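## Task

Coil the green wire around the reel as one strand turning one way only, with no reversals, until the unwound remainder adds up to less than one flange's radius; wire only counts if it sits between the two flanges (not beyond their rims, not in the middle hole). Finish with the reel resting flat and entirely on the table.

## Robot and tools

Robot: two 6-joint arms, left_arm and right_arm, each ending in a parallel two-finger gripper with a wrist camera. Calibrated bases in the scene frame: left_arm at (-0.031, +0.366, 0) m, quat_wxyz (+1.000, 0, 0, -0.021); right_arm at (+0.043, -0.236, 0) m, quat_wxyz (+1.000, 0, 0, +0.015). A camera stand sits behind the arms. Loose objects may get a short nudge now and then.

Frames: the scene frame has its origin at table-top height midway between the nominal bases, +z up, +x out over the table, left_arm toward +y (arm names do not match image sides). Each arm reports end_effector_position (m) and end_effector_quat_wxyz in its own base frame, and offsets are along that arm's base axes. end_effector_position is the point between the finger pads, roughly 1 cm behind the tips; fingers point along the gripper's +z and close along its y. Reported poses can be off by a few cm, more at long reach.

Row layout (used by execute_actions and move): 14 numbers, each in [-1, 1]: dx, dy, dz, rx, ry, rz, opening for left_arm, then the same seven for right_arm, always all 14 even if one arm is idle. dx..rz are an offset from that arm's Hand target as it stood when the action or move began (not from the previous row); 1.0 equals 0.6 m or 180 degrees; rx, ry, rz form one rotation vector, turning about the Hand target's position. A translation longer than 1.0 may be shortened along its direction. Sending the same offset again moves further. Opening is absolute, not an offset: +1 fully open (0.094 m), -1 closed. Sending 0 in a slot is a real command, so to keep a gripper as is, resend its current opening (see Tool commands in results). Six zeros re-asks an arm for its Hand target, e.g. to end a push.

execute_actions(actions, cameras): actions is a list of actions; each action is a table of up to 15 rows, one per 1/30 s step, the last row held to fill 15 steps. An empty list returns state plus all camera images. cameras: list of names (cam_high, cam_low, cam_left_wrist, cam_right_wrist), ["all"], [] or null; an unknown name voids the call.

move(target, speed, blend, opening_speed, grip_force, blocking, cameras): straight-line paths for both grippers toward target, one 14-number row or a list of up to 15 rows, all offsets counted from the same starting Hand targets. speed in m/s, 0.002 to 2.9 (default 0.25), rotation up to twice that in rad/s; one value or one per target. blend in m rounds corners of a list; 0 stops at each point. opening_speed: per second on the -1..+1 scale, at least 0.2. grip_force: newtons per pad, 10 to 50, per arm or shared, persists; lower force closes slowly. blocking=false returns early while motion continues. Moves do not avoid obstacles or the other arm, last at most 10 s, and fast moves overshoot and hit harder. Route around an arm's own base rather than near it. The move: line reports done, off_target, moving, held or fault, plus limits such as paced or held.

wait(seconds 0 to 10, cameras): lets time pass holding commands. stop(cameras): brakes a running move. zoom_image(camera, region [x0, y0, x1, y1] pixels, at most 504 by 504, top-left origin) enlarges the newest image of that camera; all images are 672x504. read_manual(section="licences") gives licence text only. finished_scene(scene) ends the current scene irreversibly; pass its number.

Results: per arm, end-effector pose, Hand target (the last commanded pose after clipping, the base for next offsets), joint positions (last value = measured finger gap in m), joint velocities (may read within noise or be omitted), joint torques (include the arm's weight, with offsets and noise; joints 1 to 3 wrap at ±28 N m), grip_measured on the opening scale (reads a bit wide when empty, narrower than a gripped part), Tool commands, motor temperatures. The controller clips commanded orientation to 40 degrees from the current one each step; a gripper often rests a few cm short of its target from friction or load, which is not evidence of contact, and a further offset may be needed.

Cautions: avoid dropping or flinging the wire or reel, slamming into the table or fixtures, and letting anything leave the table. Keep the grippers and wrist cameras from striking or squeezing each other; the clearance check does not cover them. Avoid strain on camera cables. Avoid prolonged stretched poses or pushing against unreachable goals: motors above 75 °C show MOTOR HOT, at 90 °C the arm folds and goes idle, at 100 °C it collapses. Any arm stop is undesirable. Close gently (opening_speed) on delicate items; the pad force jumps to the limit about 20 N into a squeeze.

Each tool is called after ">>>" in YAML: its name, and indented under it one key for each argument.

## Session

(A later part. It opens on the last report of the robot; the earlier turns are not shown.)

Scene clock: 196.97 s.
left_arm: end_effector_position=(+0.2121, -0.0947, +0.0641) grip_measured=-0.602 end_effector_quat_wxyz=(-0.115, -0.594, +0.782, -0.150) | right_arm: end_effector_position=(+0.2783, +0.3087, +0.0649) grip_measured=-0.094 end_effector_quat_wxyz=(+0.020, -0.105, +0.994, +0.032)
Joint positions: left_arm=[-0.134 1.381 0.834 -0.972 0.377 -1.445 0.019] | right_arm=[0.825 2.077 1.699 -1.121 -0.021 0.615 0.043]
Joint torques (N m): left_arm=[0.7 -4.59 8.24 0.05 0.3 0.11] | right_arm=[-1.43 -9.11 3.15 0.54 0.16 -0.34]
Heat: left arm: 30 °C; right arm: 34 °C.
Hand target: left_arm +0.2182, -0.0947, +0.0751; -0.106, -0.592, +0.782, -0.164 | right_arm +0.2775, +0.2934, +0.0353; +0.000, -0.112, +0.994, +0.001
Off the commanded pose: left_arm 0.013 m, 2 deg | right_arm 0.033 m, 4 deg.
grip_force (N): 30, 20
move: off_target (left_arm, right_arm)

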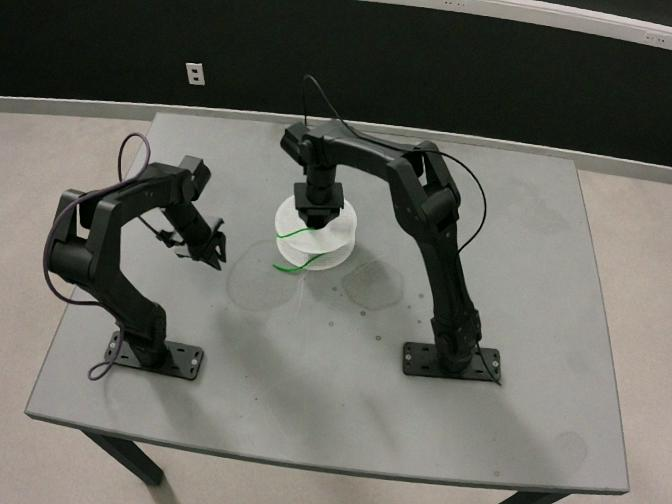

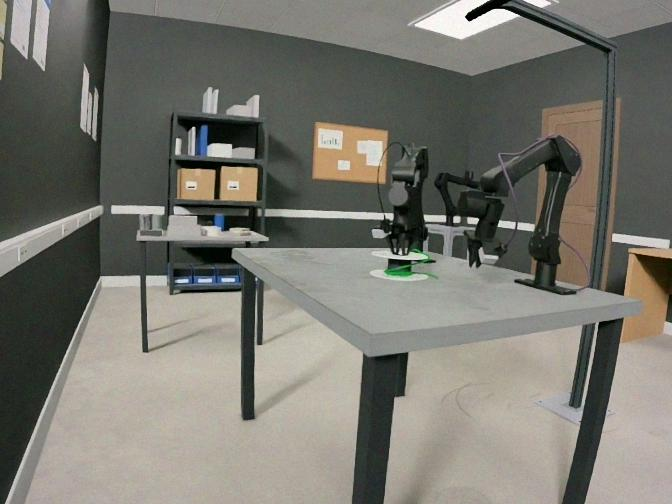

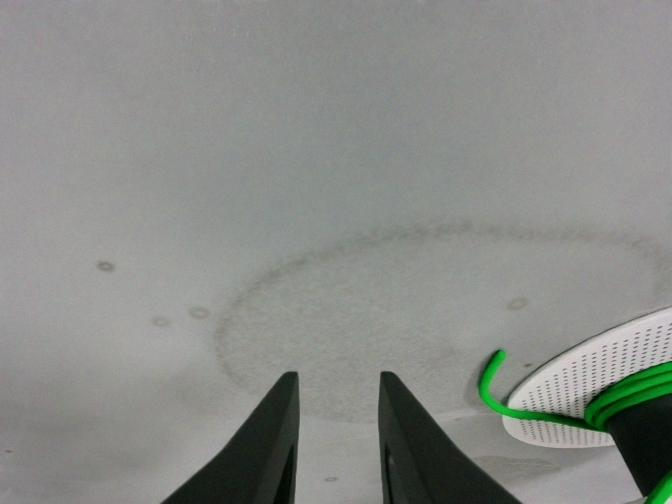

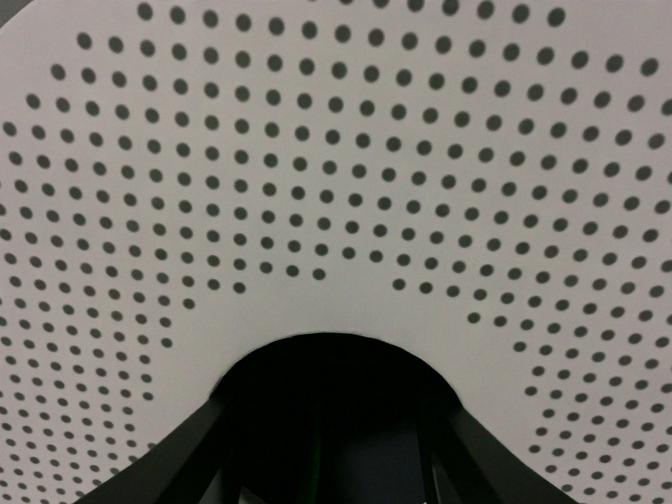

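>>> move:
  target:
    - [0,0,0,0,0,0,-0.6,0.001,0.025,0.02,0,0,0,-0.95]
    - [0,0,0,0,0,0,-0.6,0.001,0.025,0.33,0,0,0,-0.95]
  speed: 0.3
  cameras: ["all"]

Scene clock: 201.27 s.
left_arm: end_effector_position=(+0.2119, -0.0947, +0.0641) grip_measured=-0.602 end_effector_quat_wxyz=(-0.116, -0.594, +0.782, -0.150) | right_arm: end_effector_position=(+0.2796, +0.3110, +0.2236) grip_measured=-0.948 end_effector_quat_wxyz=(+0.078, -0.112, +0.987, +0.080)
Joint positions: left_arm=[-0.134 1.381 0.834 -0.972 0.378 -1.444 0.019] | right_arm=[0.828 2.029 2.252 -1.569 -0.018 0.604 0.002]
Joint torques (N m): left_arm=[0.73 -4.6 8.24 0.07 0.3 0.08] | right_arm=[0.39 -12.72 8.32 0.52 0.13 0.05]
Heat: left arm: 31 °C; right arm: 35 °C.
Hand target: left_arm +0.2182, -0.0947, +0.0751; -0.106, -0.591, +0.782, -0.164 | right_arm +0.2781, +0.3084, +0.2332; +0.000, -0.112, +0.994, +0.001
Off the commanded pose: left_arm 0.013 m, 2 deg | right_arm 0.010 m, 13 deg.
joint sent to its limit (right arm) — joint 4 (wrist pitch), lower limit. The joint targets are off in orientation, not in position.
grip_force (N): 30, 20
move: off_target (left_arm, right_arm)

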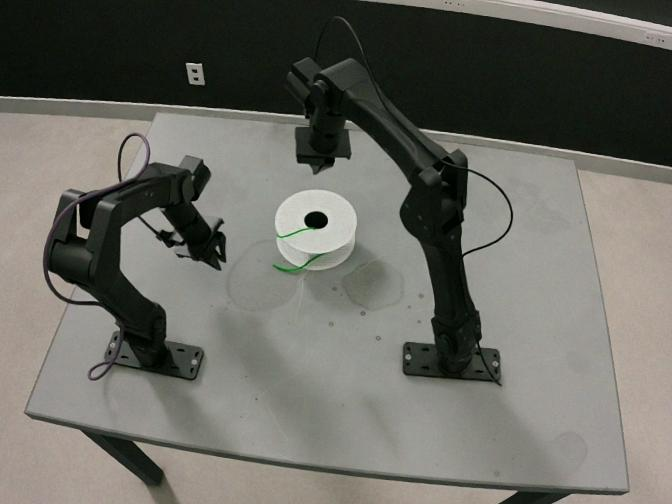

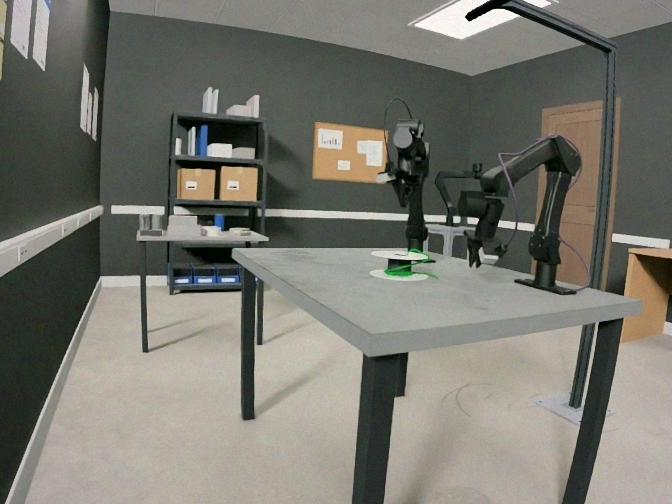

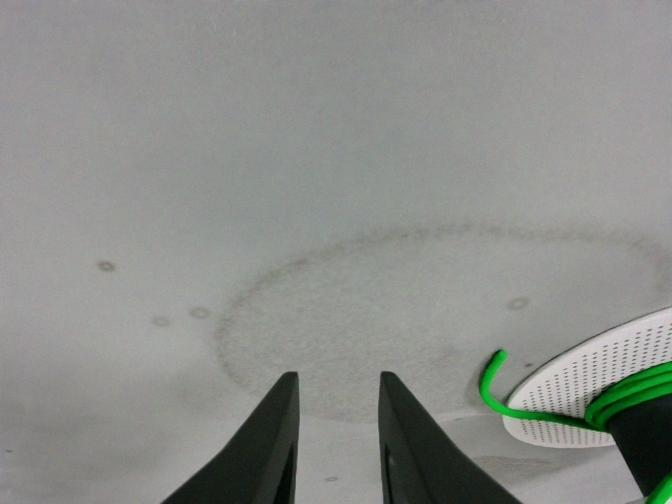

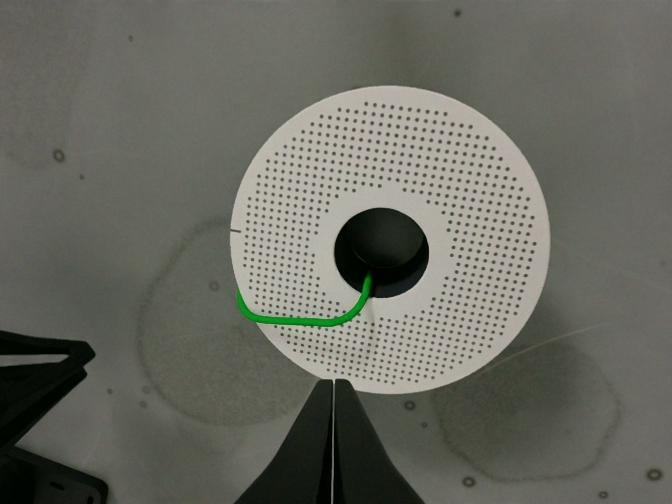

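>>> move:
  target:
    - [0,0,0.1,0,0,0,-0.6,-0.1,-0.42,0,0,0,0,-0.95]
    - [0.153,-0.278,0.1,0.119,0.042,0.168,-0.55,-0.1,-0.42,0,0,0,0,-0.95]
  speed: 0.3
  cameras: ["all"]

Scene clock: 211.03 s.
left_arm: end_effector_position=(+0.3084, -0.2614, +0.1340) grip_measured=-0.552 end_effector_quat_wxyz=(-0.080, -0.667, +0.740, -0.013) | right_arm: end_effector_position=(+0.2204, +0.0597, +0.2346) grip_measured=-0.948 end_effector_quat_wxyz=(+0.090, -0.109, +0.990, +0.019)
Joint positions: left_arm=[-0.634 2.11 2.017 -1.484 0.162 -2.1 0.021] | right_arm=[0.251 1.318 1.515 -1.583 -0.011 0.032 0.002]
Joint torques (N m): left_arm=[0.17 -7.66 8.47 -0.09 0.07 -0.09] | right_arm=[-0.42 -5 5.82 0.58 0.07 -0.08]
Heat: left arm: 31 °C; right arm: 34 °C.
Hand target: left_arm +0.3100, -0.2615, +0.1350; +0.000, -0.792, +0.610, +0.000 | right_arm +0.2181, +0.0564, +0.2332; +0.000, -0.112, +0.994, +0.001
Off the commanded pose: left_arm 0.002 m, 23 deg | right_arm 0.004 m, 11 deg.
joint sent to its limit (left arm) — joint 6 (wrist roll), lower limit. The joint targets are off in orientation, not in position.
joint sent to its limit (right arm) — joint 4 (wrist pitch), lower limit. The joint targets are off in orientation, not in position.
grip_force (N): 30, 20
move: off_target (left_arm, right_arm); target 2's new opening was sent with left_arm's hand 0.002 m and 23 deg from that target

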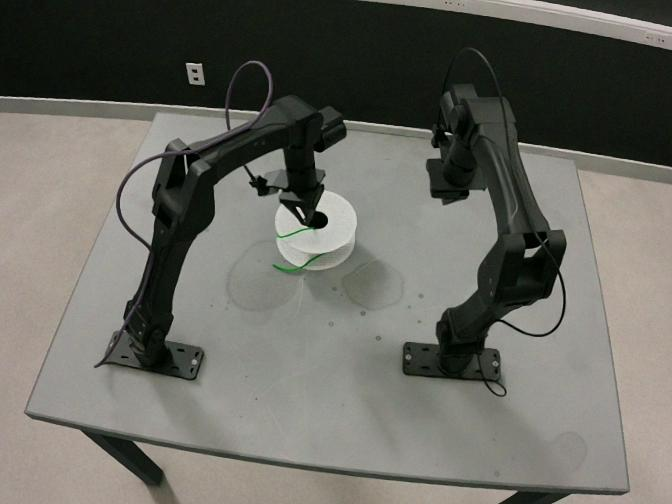

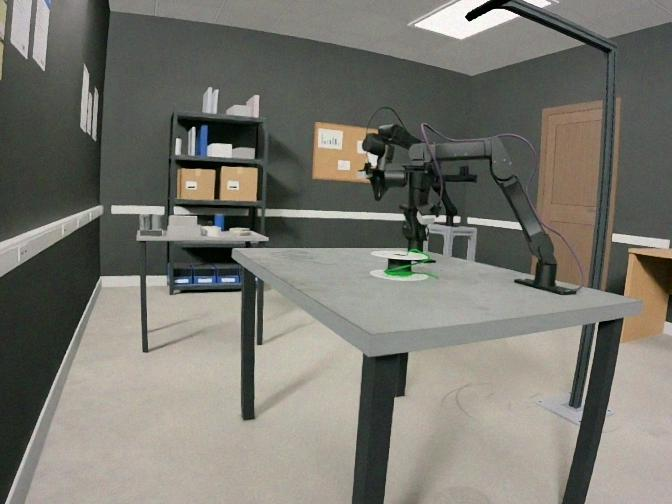

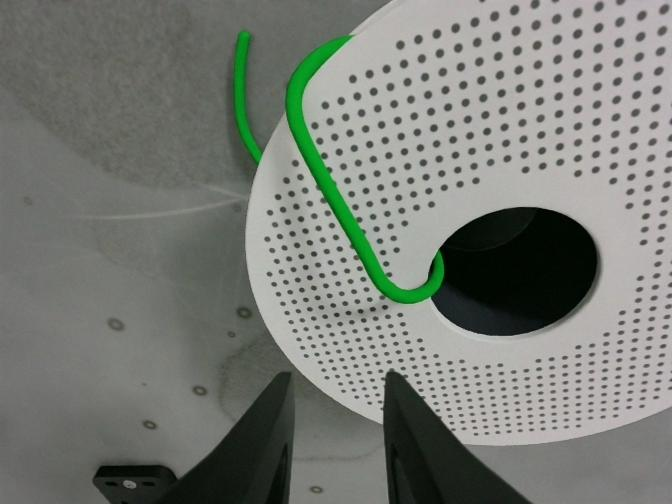

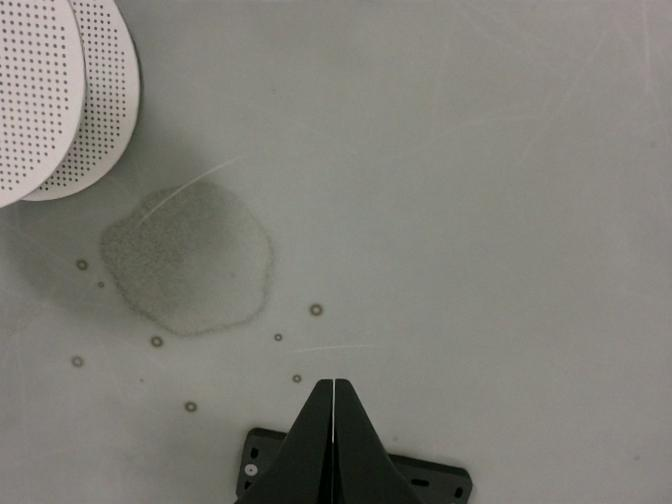

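>>> move:
  target:
    - [0,0,0.02,0,0,-0.4,-0.55,0,0,0,0,0,0,-0.95]
    - [0,0,0.02,0,0,-0.75,-0.55,0,0,0,0,0,0,-0.95]
    - [0,0,0,0,0,-1.0,-0.55,0,0,0,0,0,0,-0.95]
  speed: 0.5
  blend: [0.02,0.02,0]
  cameras: ["cam_high","cam_left_wrist"]

Scene clock: 216.87 s.
left_arm: end_effector_position=(+0.3100, -0.2588, +0.1341) grip_measured=-0.552 end_effector_quat_wxyz=(-0.007, +0.605, +0.796, +0.001) | right_arm: end_effector_position=(+0.2204, +0.0597, +0.2346) grip_measured=-0.948 end_effector_quat_wxyz=(+0.090, -0.109, +0.990, +0.019)
Joint positions: left_arm=[-0.698 2.123 2.048 -1.509 -0.001 0.6 0.021] | right_arm=[0.251 1.318 1.515 -1.583 -0.011 0.032 0.002]
Joint torques (N m): left_arm=[-0.39 -9.28 5.16 0.22 0 0.07] | right_arm=[-0.42 -4.93 5.81 0.58 0.08 -0.1]
Heat: left arm: 31 °C; right arm: 34 °C.
Hand target: left_arm +0.3100, -0.2615, +0.1351; +0.000, +0.610, +0.792, +0.000 | right_arm +0.2181, +0.0564, +0.2332; +0.000, -0.112, +0.994, +0.001
Off the commanded pose: left_arm 0.003 m, 1 deg | right_arm 0.004 m, 11 deg.
joint sent to its limit (right arm) — joint 4 (wrist pitch), lower limit. The joint targets are off in orientation, not in position.
grip_force (N): 30, 20
move: off_target (right_arm)
Images, in order (width x height): cam_high 672x504, cam_left_wrist 672x504.

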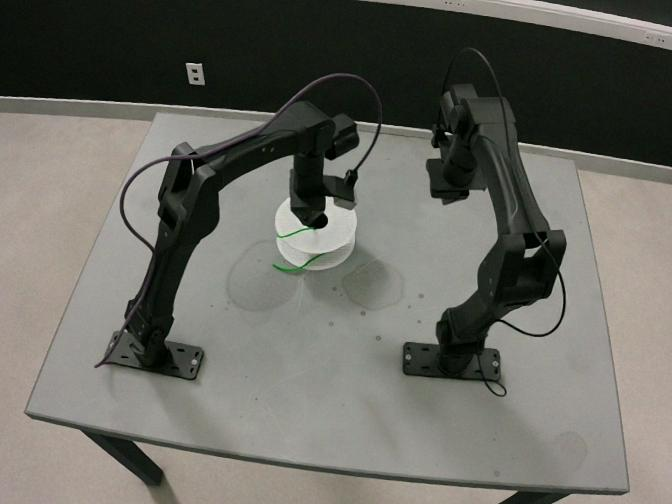

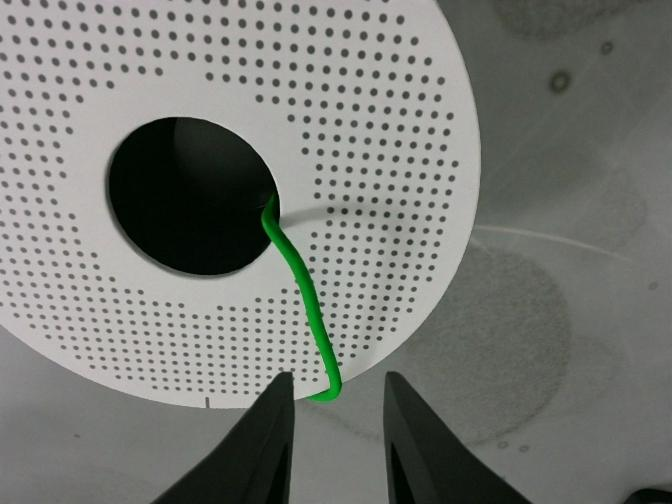

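>>> move:
  target:
    - [0.0243,-0.004,0,0,0,0,-0.55,0,0,0,0,0,0,-0.95]
    - [0.0243,-0.004,-0.075,0,0,0,-0.55,0,0,0,0,0,0,-0.95]
  speed: 0.15
  cameras: ["cam_high","cam_left_wrist"]

Scene clock: 220.47 s.
left_arm: end_effector_position=(+0.3205, -0.2650, +0.0875) grip_measured=-0.552 end_effector_quat_wxyz=(-0.009, +0.610, +0.792, +0.001) | right_arm: end_effector_position=(+0.2204, +0.0597, +0.2346) grip_measured=-0.948 end_effector_quat_wxyz=(+0.090, -0.109, +0.990, +0.019)
Joint positions: left_arm=[-0.694 2.168 1.933 -1.354 -0.001 0.619 0.021] | right_arm=[0.251 1.318 1.515 -1.583 -0.011 0.032 0.002]
Joint torques (N m): left_arm=[0.73 -9.87 5.41 0.22 0 0.08] | right_arm=[-0.38 -4.98 5.89 0.59 0.08 -0.11]
Heat: left arm: 31 °C; right arm: 34 °C.
Hand target: left_arm +0.3245, -0.2639, +0.0901; +0.000, +0.610, +0.792, +0.000 | right_arm +0.2181, +0.0564, +0.2332; +0.000, -0.112, +0.994, +0.001
Off the commanded pose: left_arm 0.005 m, 1 deg | right_arm 0.004 m, 11 deg.
joint sent to its limit (right arm) — joint 4 (wrist pitch), lower limit. The joint targets are off in orientation, not in position.
grip_force (N): 30, 20
move: off_target (right_arm)
Images, in order (width x height): cam_high 672x504, cam_left_wrist 672x504.

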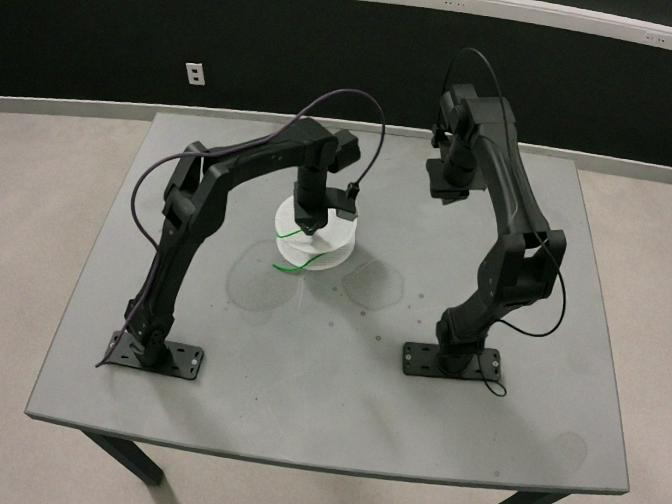

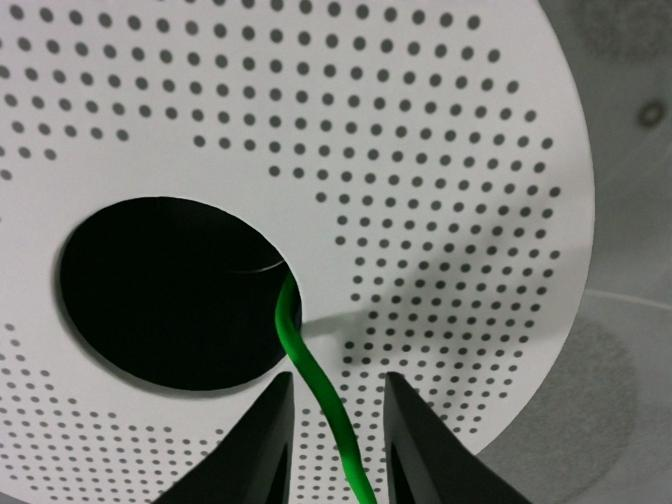

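>>> move:
  target:
    - [0,0,-0.016,0,0,0,-0.55,0,0,0,0,0,0,-0.95]
    - [0,0,-0.016,0,0,0,-0.95,0,0,0,0,0,0,-0.95]
  speed: 0.05
  cameras: ["cam_left_wrist"]

Scene clock: 223.43 s.
left_arm: end_effector_position=(+0.3259, -0.2641, +0.0805) grip_measured=-0.927 end_effector_quat_wxyz=(-0.002, +0.608, +0.794, +0.007) | right_arm: end_effector_position=(+0.2204, +0.0597, +0.2346) grip_measured=-0.948 end_effector_quat_wxyz=(+0.090, -0.109, +0.990, +0.019)
Joint positions: left_arm=[-0.689 2.168 1.905 -1.312 -0.014 0.619 0.003] | right_arm=[0.251 1.318 1.515 -1.583 -0.011 0.032 0.002]
Joint torques (N m): left_arm=[0.35 -9.84 4.57 0.2 0.15 0.09] | right_arm=[-0.43 -4.93 5.85 0.59 0.08 -0.11]
Heat: left arm: 31 °C; right arm: 33 °C.
Hand target: left_arm +0.3246, -0.2640, +0.0806; +0.000, +0.610, +0.792, +0.000 | right_arm +0.2181, +0.0564, +0.2332; +0.000, -0.112, +0.994, +0.001
Off the commanded pose: left_arm 0.001 m, 1 deg | right_arm 0.004 m, 11 deg.
joint sent to its limit (right arm) — joint 4 (wrist pitch), lower limit. The joint targets are off in orientation, not in position.
grip_force (N): 30, 20
move: off_target (right_arm)
Images, in order (width x height): cam_left_wrist 672x504.

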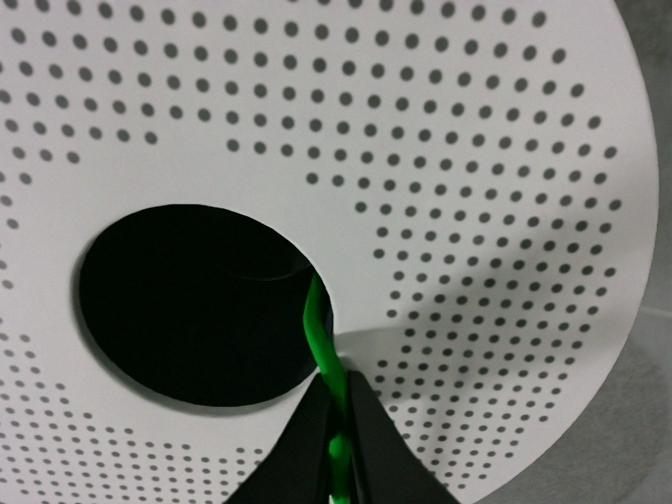

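>>> move:
  target:
    - [-0.049,0.065,0.082,0,0,0,-0.95,0,0,0,0,0,0,-0.95]
    - [-0.091,0.123,0.067,0,0,-0.25,-0.95,0,0,0,0,0,0,-0.95]
    - [-0.124,0.082,-0.03,0,0,-0.36,-0.95,0,0,0,0,0,0,-0.95]
  speed: 0.1
  blend: [0.01,0.01,0]
  cameras: ["all"]

Scene clock: 233.67 s.
left_arm: end_effector_position=(+0.2533, -0.2110, +0.0624) grip_measured=-0.929 end_effector_quat_wxyz=(-0.006, +0.937, +0.351, +0.003) | right_arm: end_effector_position=(+0.2204, +0.0597, +0.2346) grip_measured=-0.948 end_effector_quat_wxyz=(+0.090, -0.109, +0.990, +0.019)
Joint positions: left_arm=[-0.704 1.827 1.342 -1.093 -0.011 1.721 0.003] | right_arm=[0.251 1.318 1.515 -1.583 -0.011 0.032 0.002]
Joint torques (N m): left_arm=[-0.7 -7.06 5.11 0.16 0.11 0.1] | right_arm=[-0.47 -4.93 5.81 0.59 0.08 -0.1]
Heat: left arm: 31 °C; right arm: 33 °C.
Hand target: left_arm +0.2503, -0.2147, +0.0626; +0.000, +0.940, +0.342, +0.000 | right_arm +0.2181, +0.0564, +0.2332; +0.000, -0.112, +0.994, +0.001
Off the commanded pose: left_arm 0.005 m, 1 deg | right_arm 0.004 m, 11 deg.
joint sent to its limit (right arm) — joint 4 (wrist pitch), lower limit. The joint targets are off in orientation, not in position.
grip_force (N): 30, 20
move: off_target (right_arm)

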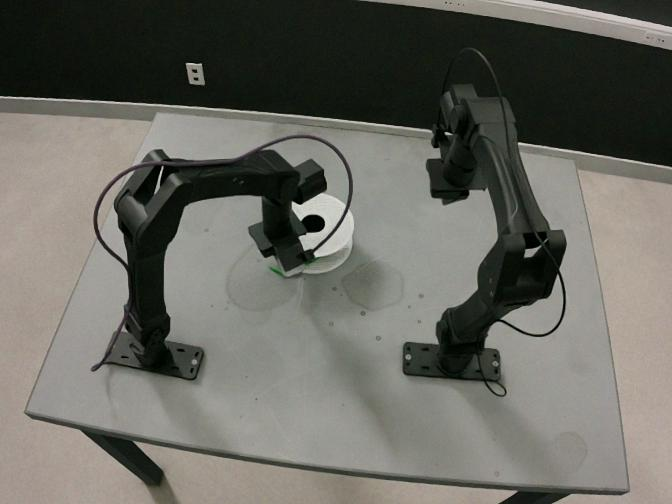

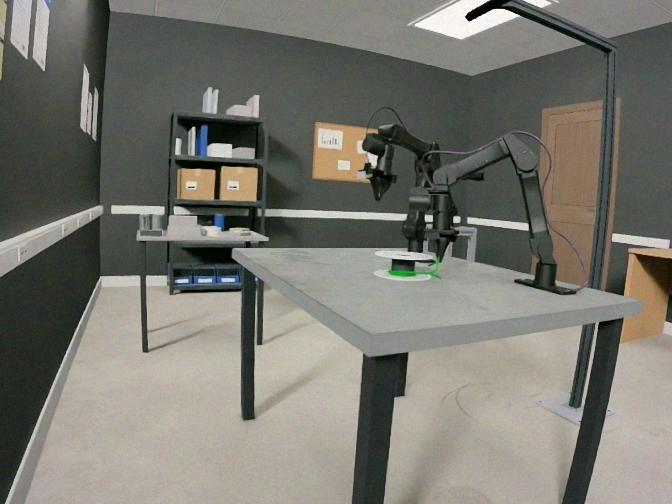

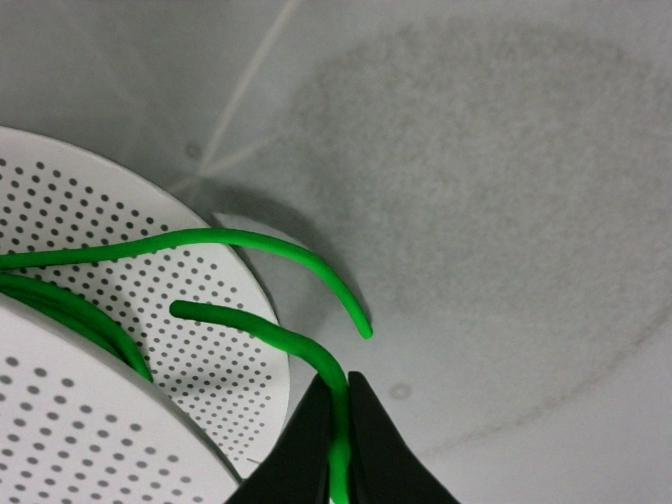

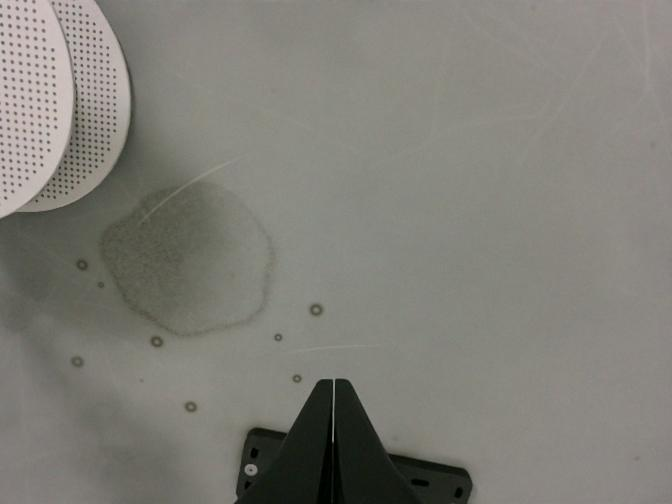

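>>> move:
  target:
    - [-0.02,0.01,-0.045,0,0,0,-0.95,0,0,0,0,0,0,-0.95]
    - [-0.02,0.01,-0.045,0,0,0,-0.5,0,0,0,0,0,0,-0.95]
    - [-0.06,0.02,-0.02,0,0,0,-0.5,0,0,0,0,0,0,-0.95]
    - [-0.1,0.12,0.1,0,0,0,-0.5,0,0,0,0,0,0,-0.95]
  speed: 0.1
  cameras: ["all"]

Scene clock: 239.97 s.
left_arm: end_effector_position=(+0.1878, -0.1406, +0.1111) grip_measured=-0.502 end_effector_quat_wxyz=(-0.016, +0.939, +0.343, -0.004) | right_arm: end_effector_position=(+0.2204, +0.0597, +0.2346) grip_measured=-0.948 end_effector_quat_wxyz=(+0.090, -0.109, +0.990, +0.019)
Joint positions: left_arm=[-0.655 1.46 1.143 -1.284 -0.011 1.785 0.023] | right_arm=[0.251 1.318 1.515 -1.583 -0.011 0.032 0.002]
Joint torques (N m): left_arm=[0.65 -5.33 8.49 -0.14 0.11 0.08] | right_arm=[-0.55 -4.93 5.81 0.57 0.1 -0.1]
Heat: left arm: 31 °C; right arm: 32 °C.
Hand target: left_arm +0.1902, -0.1427, +0.1226; +0.000, +0.940, +0.342, +0.000 | right_arm +0.2181, +0.0564, +0.2332; +0.000, -0.112, +0.994, +0.001
Off the commanded pose: left_arm 0.012 m, 2 deg | right_arm 0.004 m, 11 deg.
joint sent to its limit (right arm) — joint 4 (wrist pitch), lower limit. The joint targets are off in orientation, not in position.
grip_force (N): 30, 20
move: off_target (left_arm, right_arm)

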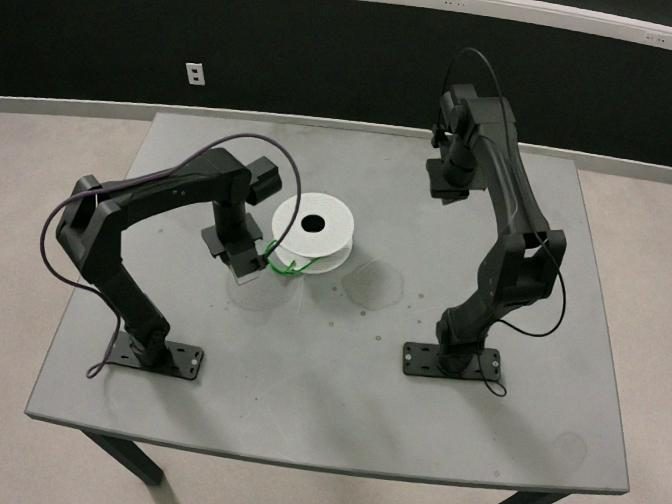

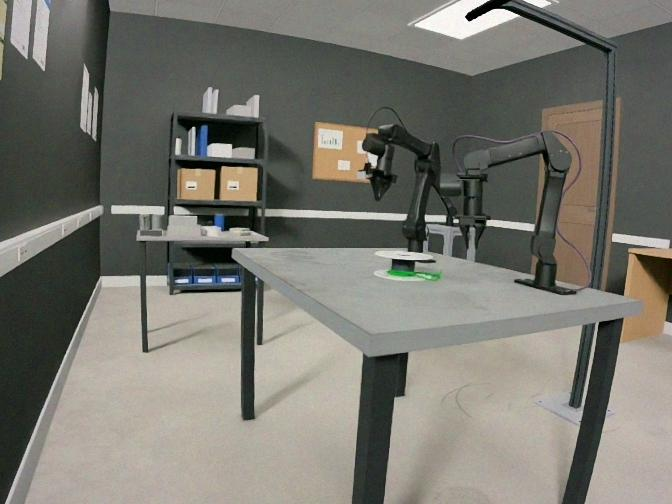

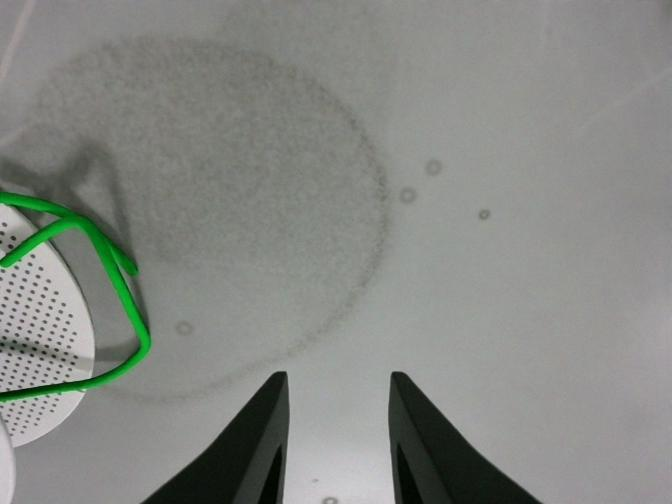

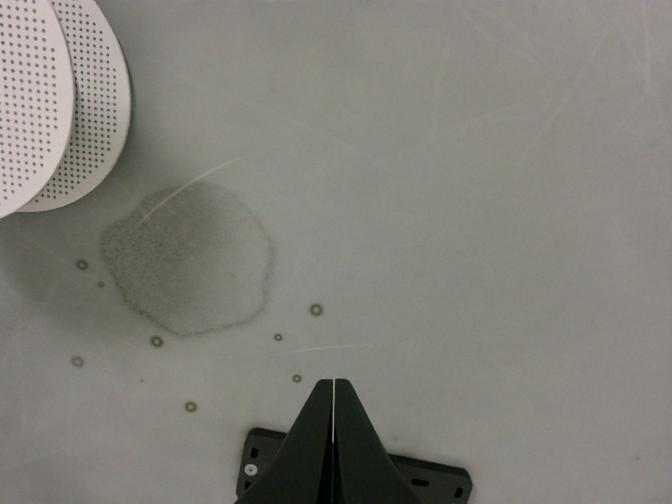

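>>> move:
  target: [-0.03,0.06,0.05,0,0,0,-0.5,0.08,0.34,0.02,0,0,0,-0.95]
  speed: 0.3
  cameras: ["all"]

Scene clock: 242.90 s.
left_arm: end_effector_position=(+0.1716, -0.1060, +0.1429) grip_measured=-0.502 end_effector_quat_wxyz=(-0.013, +0.939, +0.343, -0.003) | right_arm: end_effector_position=(+0.2649, +0.2592, +0.2409) grip_measured=-0.948 end_effector_quat_wxyz=(+0.088, -0.117, +0.987, +0.064)
Joint positions: left_arm=[-0.568 1.328 1.161 -1.429 -0.011 1.874 0.023] | right_arm=[0.774 1.842 2.064 -1.574 0.005 0.538 0.002]
Joint torques (N m): left_arm=[0.69 -4.1 8.24 -0.1 0.1 0.08] | right_arm=[-0.29 -9.2 9.17 0.55 -0.08 0.08]
Heat: left arm: 31 °C; right arm: 32 °C.
Hand target: left_arm +0.1723, -0.1067, +0.1526; +0.000, +0.940, +0.342, +0.000 | right_arm +0.2662, +0.2604, +0.2453; +0.000, -0.112, +0.994, +0.001
Off the commanded pose: left_arm 0.010 m, 2 deg | right_arm 0.005 m, 13 deg.
joint sent to its limit (right arm) — joint 4 (wrist pitch), lower limit. The joint targets are off in orientation, not in position.
grip_force (N): 30, 20
move: off_target (right_arm)

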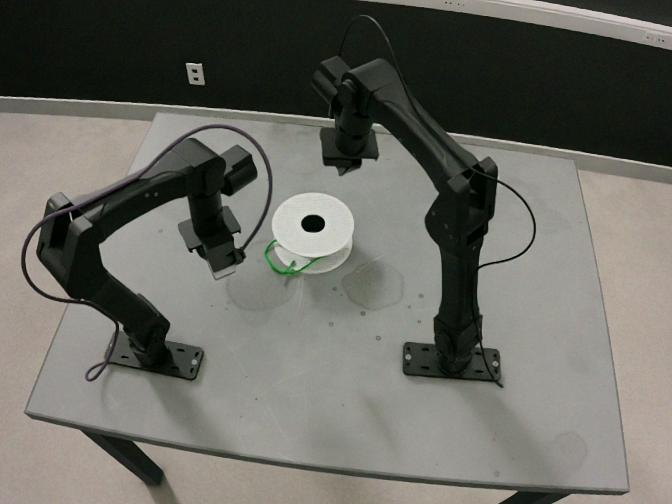

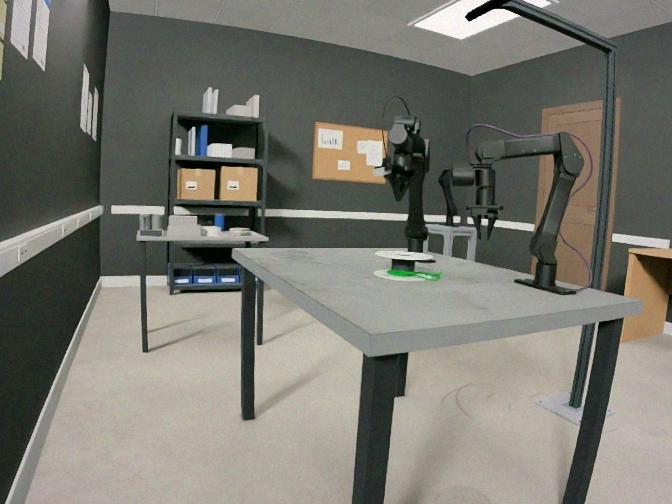

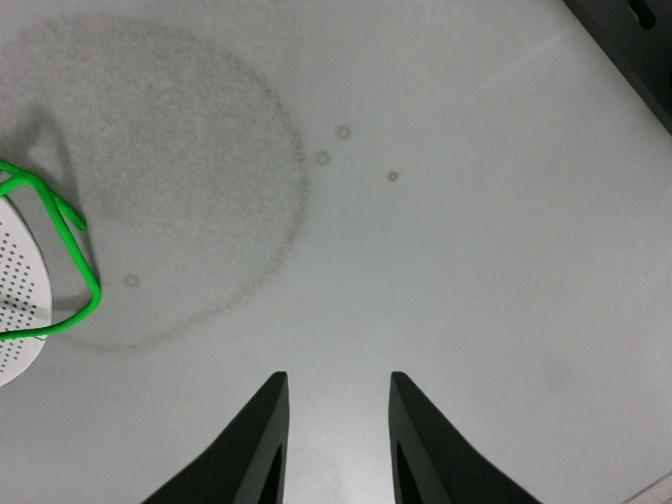

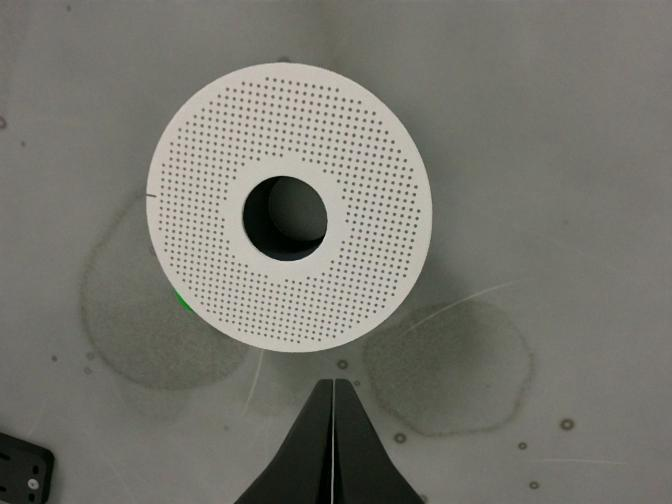

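>>> move:
  target:
    - [0.0,0.0,0.0,-0.375,0.003,0.493,-0.55,0,0,0,0,0,0,-0.95]
    - [0.0895,-0.0905,-0.121,-0.375,0.003,0.493,-0.55,0,0,0,0,0,0,-0.95]
  speed: 0.35
  cameras: ["all"]

Scene clock: 252.30 s.
left_arm: end_effector_position=(+0.2255, -0.1592, +0.0788) grip_measured=-0.548 end_effector_quat_wxyz=(+0.463, +0.305, +0.814, -0.173) | right_arm: end_effector_position=(+0.2649, +0.2592, +0.2409) grip_measured=-0.948 end_effector_quat_wxyz=(+0.088, -0.117, +0.987, +0.065)
Joint positions: left_arm=[-0.495 0.757 0.143 0.066 0.19 0.115 0.021] | right_arm=[0.774 1.842 2.064 -1.574 0.005 0.538 0.002]
Joint torques (N m): left_arm=[-0.75 0.17 6.23 1.79 0 -0.06] | right_arm=[-0.36 -9.18 9.14 0.54 -0.09 0.08]
Heat: left arm: 30 °C; right arm: 33 °C.
Hand target: left_arm +0.2259, -0.1610, +0.0799; +0.469, +0.304, +0.811, -0.175 | right_arm +0.2662, +0.2604, +0.2453; +0.000, -0.112, +0.994, +0.001
Off the commanded pose: left_arm 0.002 m, 1 deg | right_arm 0.005 m, 12 deg.
joint sent to its limit (right arm) — joint 4 (wrist pitch), lower limit. The joint targets are off in orientation, not in position.
grip_force (N): 30, 20
move: off_target (right_arm)

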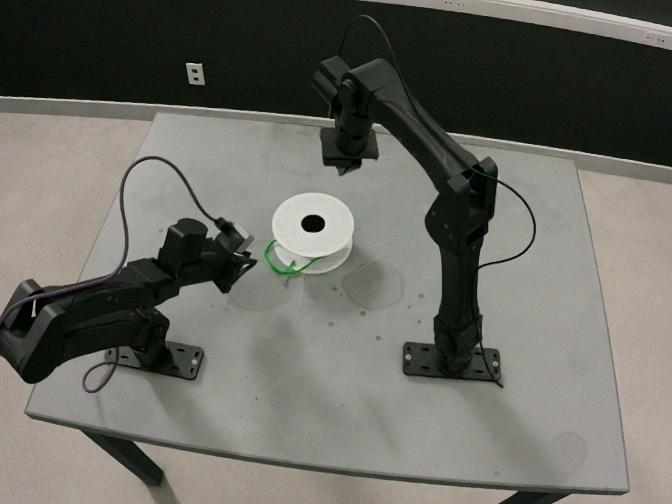

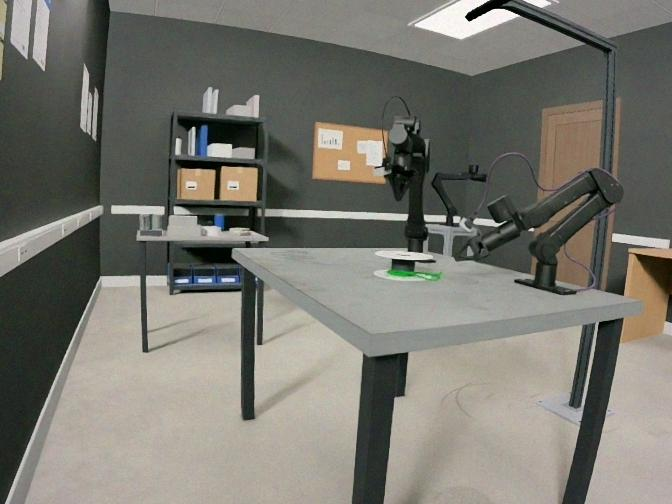

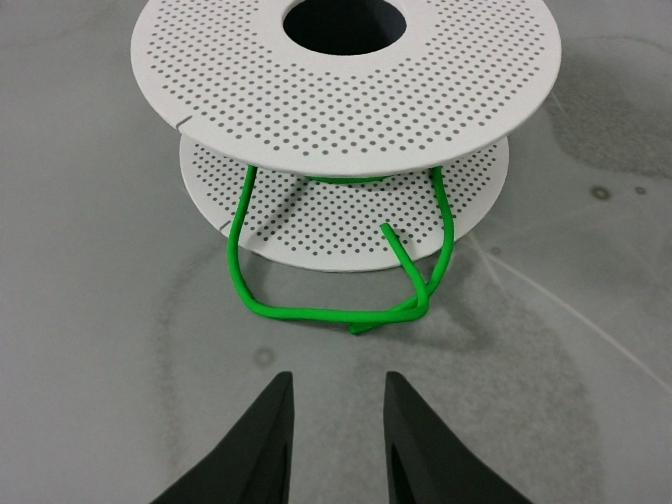

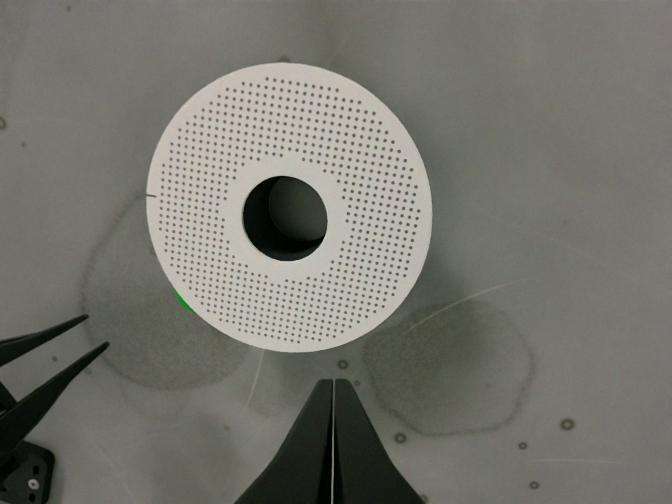

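>>> zoom_image:
  camera: "cam_low"
  region: [350, 220, 470, 310]

>>> zoom_image:
  camera: "cam_left_wrist"
  region: [160, 120, 560, 420]

Scaled by 4.200 from the camera's 672x504 image, which has a finer 960x720 frame.

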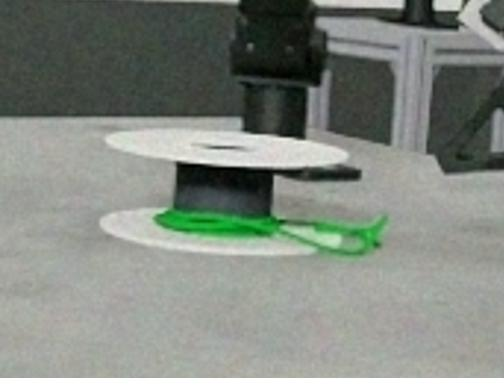

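Scaled by 1.260 from the camera's 672x504 image, which has a finer 960x720 frame.

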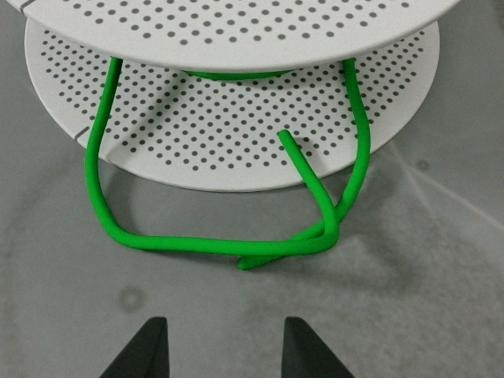

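>>> move:
  target: [0.030,-0.1,-0.06,0.0326,0.0454,0.061,-0.70,0,0,0,0,0,0,-0.95]
  speed: 0.15
  cameras: ["cam_high","cam_left_wrist"]

Scene clock: 285.10 s.
left_arm: end_effector_position=(+0.2361, -0.2114, +0.0322) grip_measured=-0.698 end_effector_quat_wxyz=(+0.390, +0.243, +0.882, -0.100) | right_arm: end_effector_position=(+0.2649, +0.2592, +0.2409) grip_measured=-0.948 end_effector_quat_wxyz=(+0.088, -0.117, +0.987, +0.065)
Joint positions: left_arm=[-0.882 1.314 0.331 0.208 -0.264 -0.234 0.014] | right_arm=[0.774 1.842 2.064 -1.574 0.005 0.538 0.002]
Joint torques (N m): left_arm=[-0.69 -2.18 8.03 1.61 -0.27 -0.09] | right_arm=[-0.28 -9.22 9.11 0.56 -0.06 0.09]
Heat: left arm: 31 °C; right arm: 34 °C.
Hand target: left_arm +0.2439, -0.2210, +0.0440; +0.408, +0.235, +0.875, -0.109 | right_arm +0.2662, +0.2604, +0.2453; +0.000, -0.112, +0.994, +0.001
Off the commanded pose: left_arm 0.017 m, 3 deg | right_arm 0.005 m, 12 deg.
joint sent to its limit (right arm) — joint 4 (wrist pitch), lower limit. The joint targets are off in orientation, not in position.
grip_force (N): 30, 20
move: off_target (left_arm, right_arm)
Images, in order (width x height): cam_high 672x504, cam_left_wrist 672x504.

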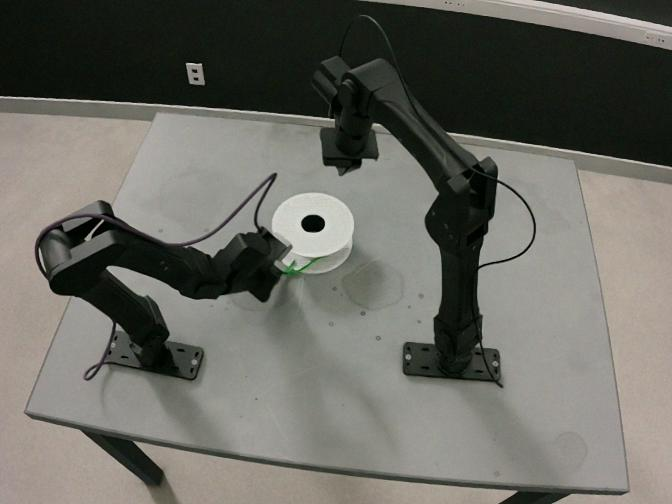

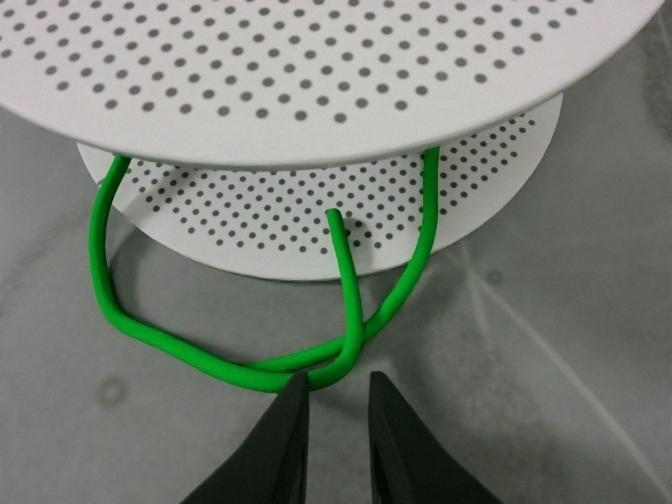

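>>> move:
  target: [0.046,-0.032,-0.018,0,0,0,-0.70,0,0,0,0,0,0,-0.95]
  speed: 0.06
  cameras: ["cam_left_wrist"]

Scene clock: 287.43 s.
left_arm: end_effector_position=(+0.2611, -0.2328, +0.0230) grip_measured=-0.698 end_effector_quat_wxyz=(+0.392, +0.240, +0.882, -0.101) | right_arm: end_effector_position=(+0.2649, +0.2592, +0.2409) grip_measured=-0.948 end_effector_quat_wxyz=(+0.088, -0.117, +0.987, +0.065)
Joint positions: left_arm=[-0.858 1.508 0.421 0.32 -0.249 -0.221 0.014] | right_arm=[0.774 1.842 2.064 -1.574 0.005 0.538 0.002]
Joint torques (N m): left_arm=[0.75 -3.21 7.57 1.59 -0.11 0.09] | right_arm=[-0.29 -9.18 9.17 0.54 -0.07 0.09]
Heat: left arm: 31 °C; right arm: 34 °C.
Hand target: left_arm +0.2714, -0.2402, +0.0331; +0.408, +0.235, +0.875, -0.109 | right_arm +0.2662, +0.2604, +0.2453; +0.000, -0.112, +0.994, +0.001
Off the commanded pose: left_arm 0.016 m, 2 deg | right_arm 0.005 m, 12 deg.
joint sent to its limit (right arm) — joint 4 (wrist pitch), lower limit. The joint targets are off in orientation, not in position.
grip_force (N): 30, 20
move: off_target (left_arm, right_arm)
Images, in order (width x height): cam_left_wrist 672x504.

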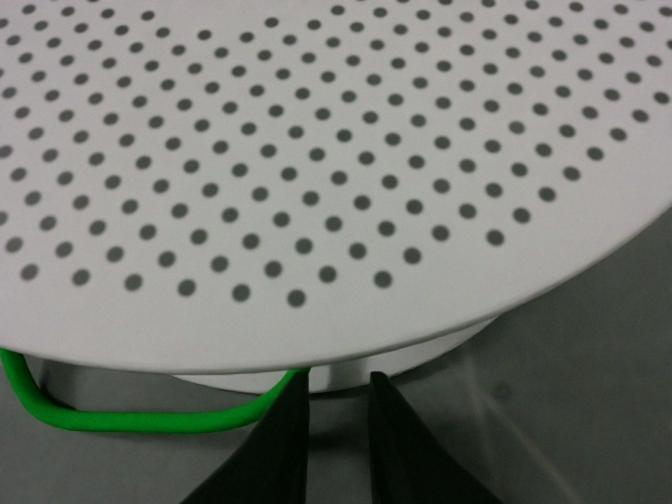

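>>> move:
  target: [-0.046,0.032,0.018,0,0,0,-0.70,0,0,0,0,0,0,-0.95]
  speed: 0.1
  cameras: ["cam_left_wrist"]

Scene clock: 289.93 s.
left_arm: end_effector_position=(+0.2448, -0.2213, +0.0395) grip_measured=-0.698 end_effector_quat_wxyz=(+0.401, +0.239, +0.878, -0.107) | right_arm: end_effector_position=(+0.2649, +0.2592, +0.2409) grip_measured=-0.948 end_effector_quat_wxyz=(+0.088, -0.117, +0.987, +0.065)
Joint positions: left_arm=[-0.882 1.346 0.363 0.237 -0.265 -0.233 0.014] | right_arm=[0.774 1.842 2.064 -1.574 0.005 0.538 0.002]
Joint torques (N m): left_arm=[-0.68 -4.34 5.09 1.38 -0.26 -0.05] | right_arm=[-0.34 -9.18 9.11 0.55 -0.07 0.07]
Heat: left arm: 31 °C; right arm: 34 °C.
Hand target: left_arm +0.2439, -0.2211, +0.0439; +0.408, +0.235, +0.875, -0.109 | right_arm +0.2662, +0.2604, +0.2453; +0.000, -0.112, +0.994, +0.001
Off the commanded pose: left_arm 0.004 m, 1 deg | right_arm 0.005 m, 12 deg.
joint sent to its limit (right arm) — joint 4 (wrist pitch), lower limit. The joint targets are off in orientation, not in position.
grip_force (N): 30, 20
move: off_target (right_arm)
Images, in order (width x height): cam_left_wrist 672x504.

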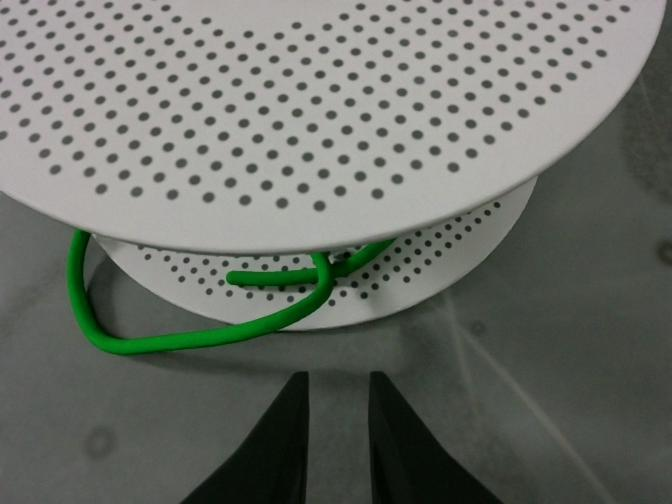

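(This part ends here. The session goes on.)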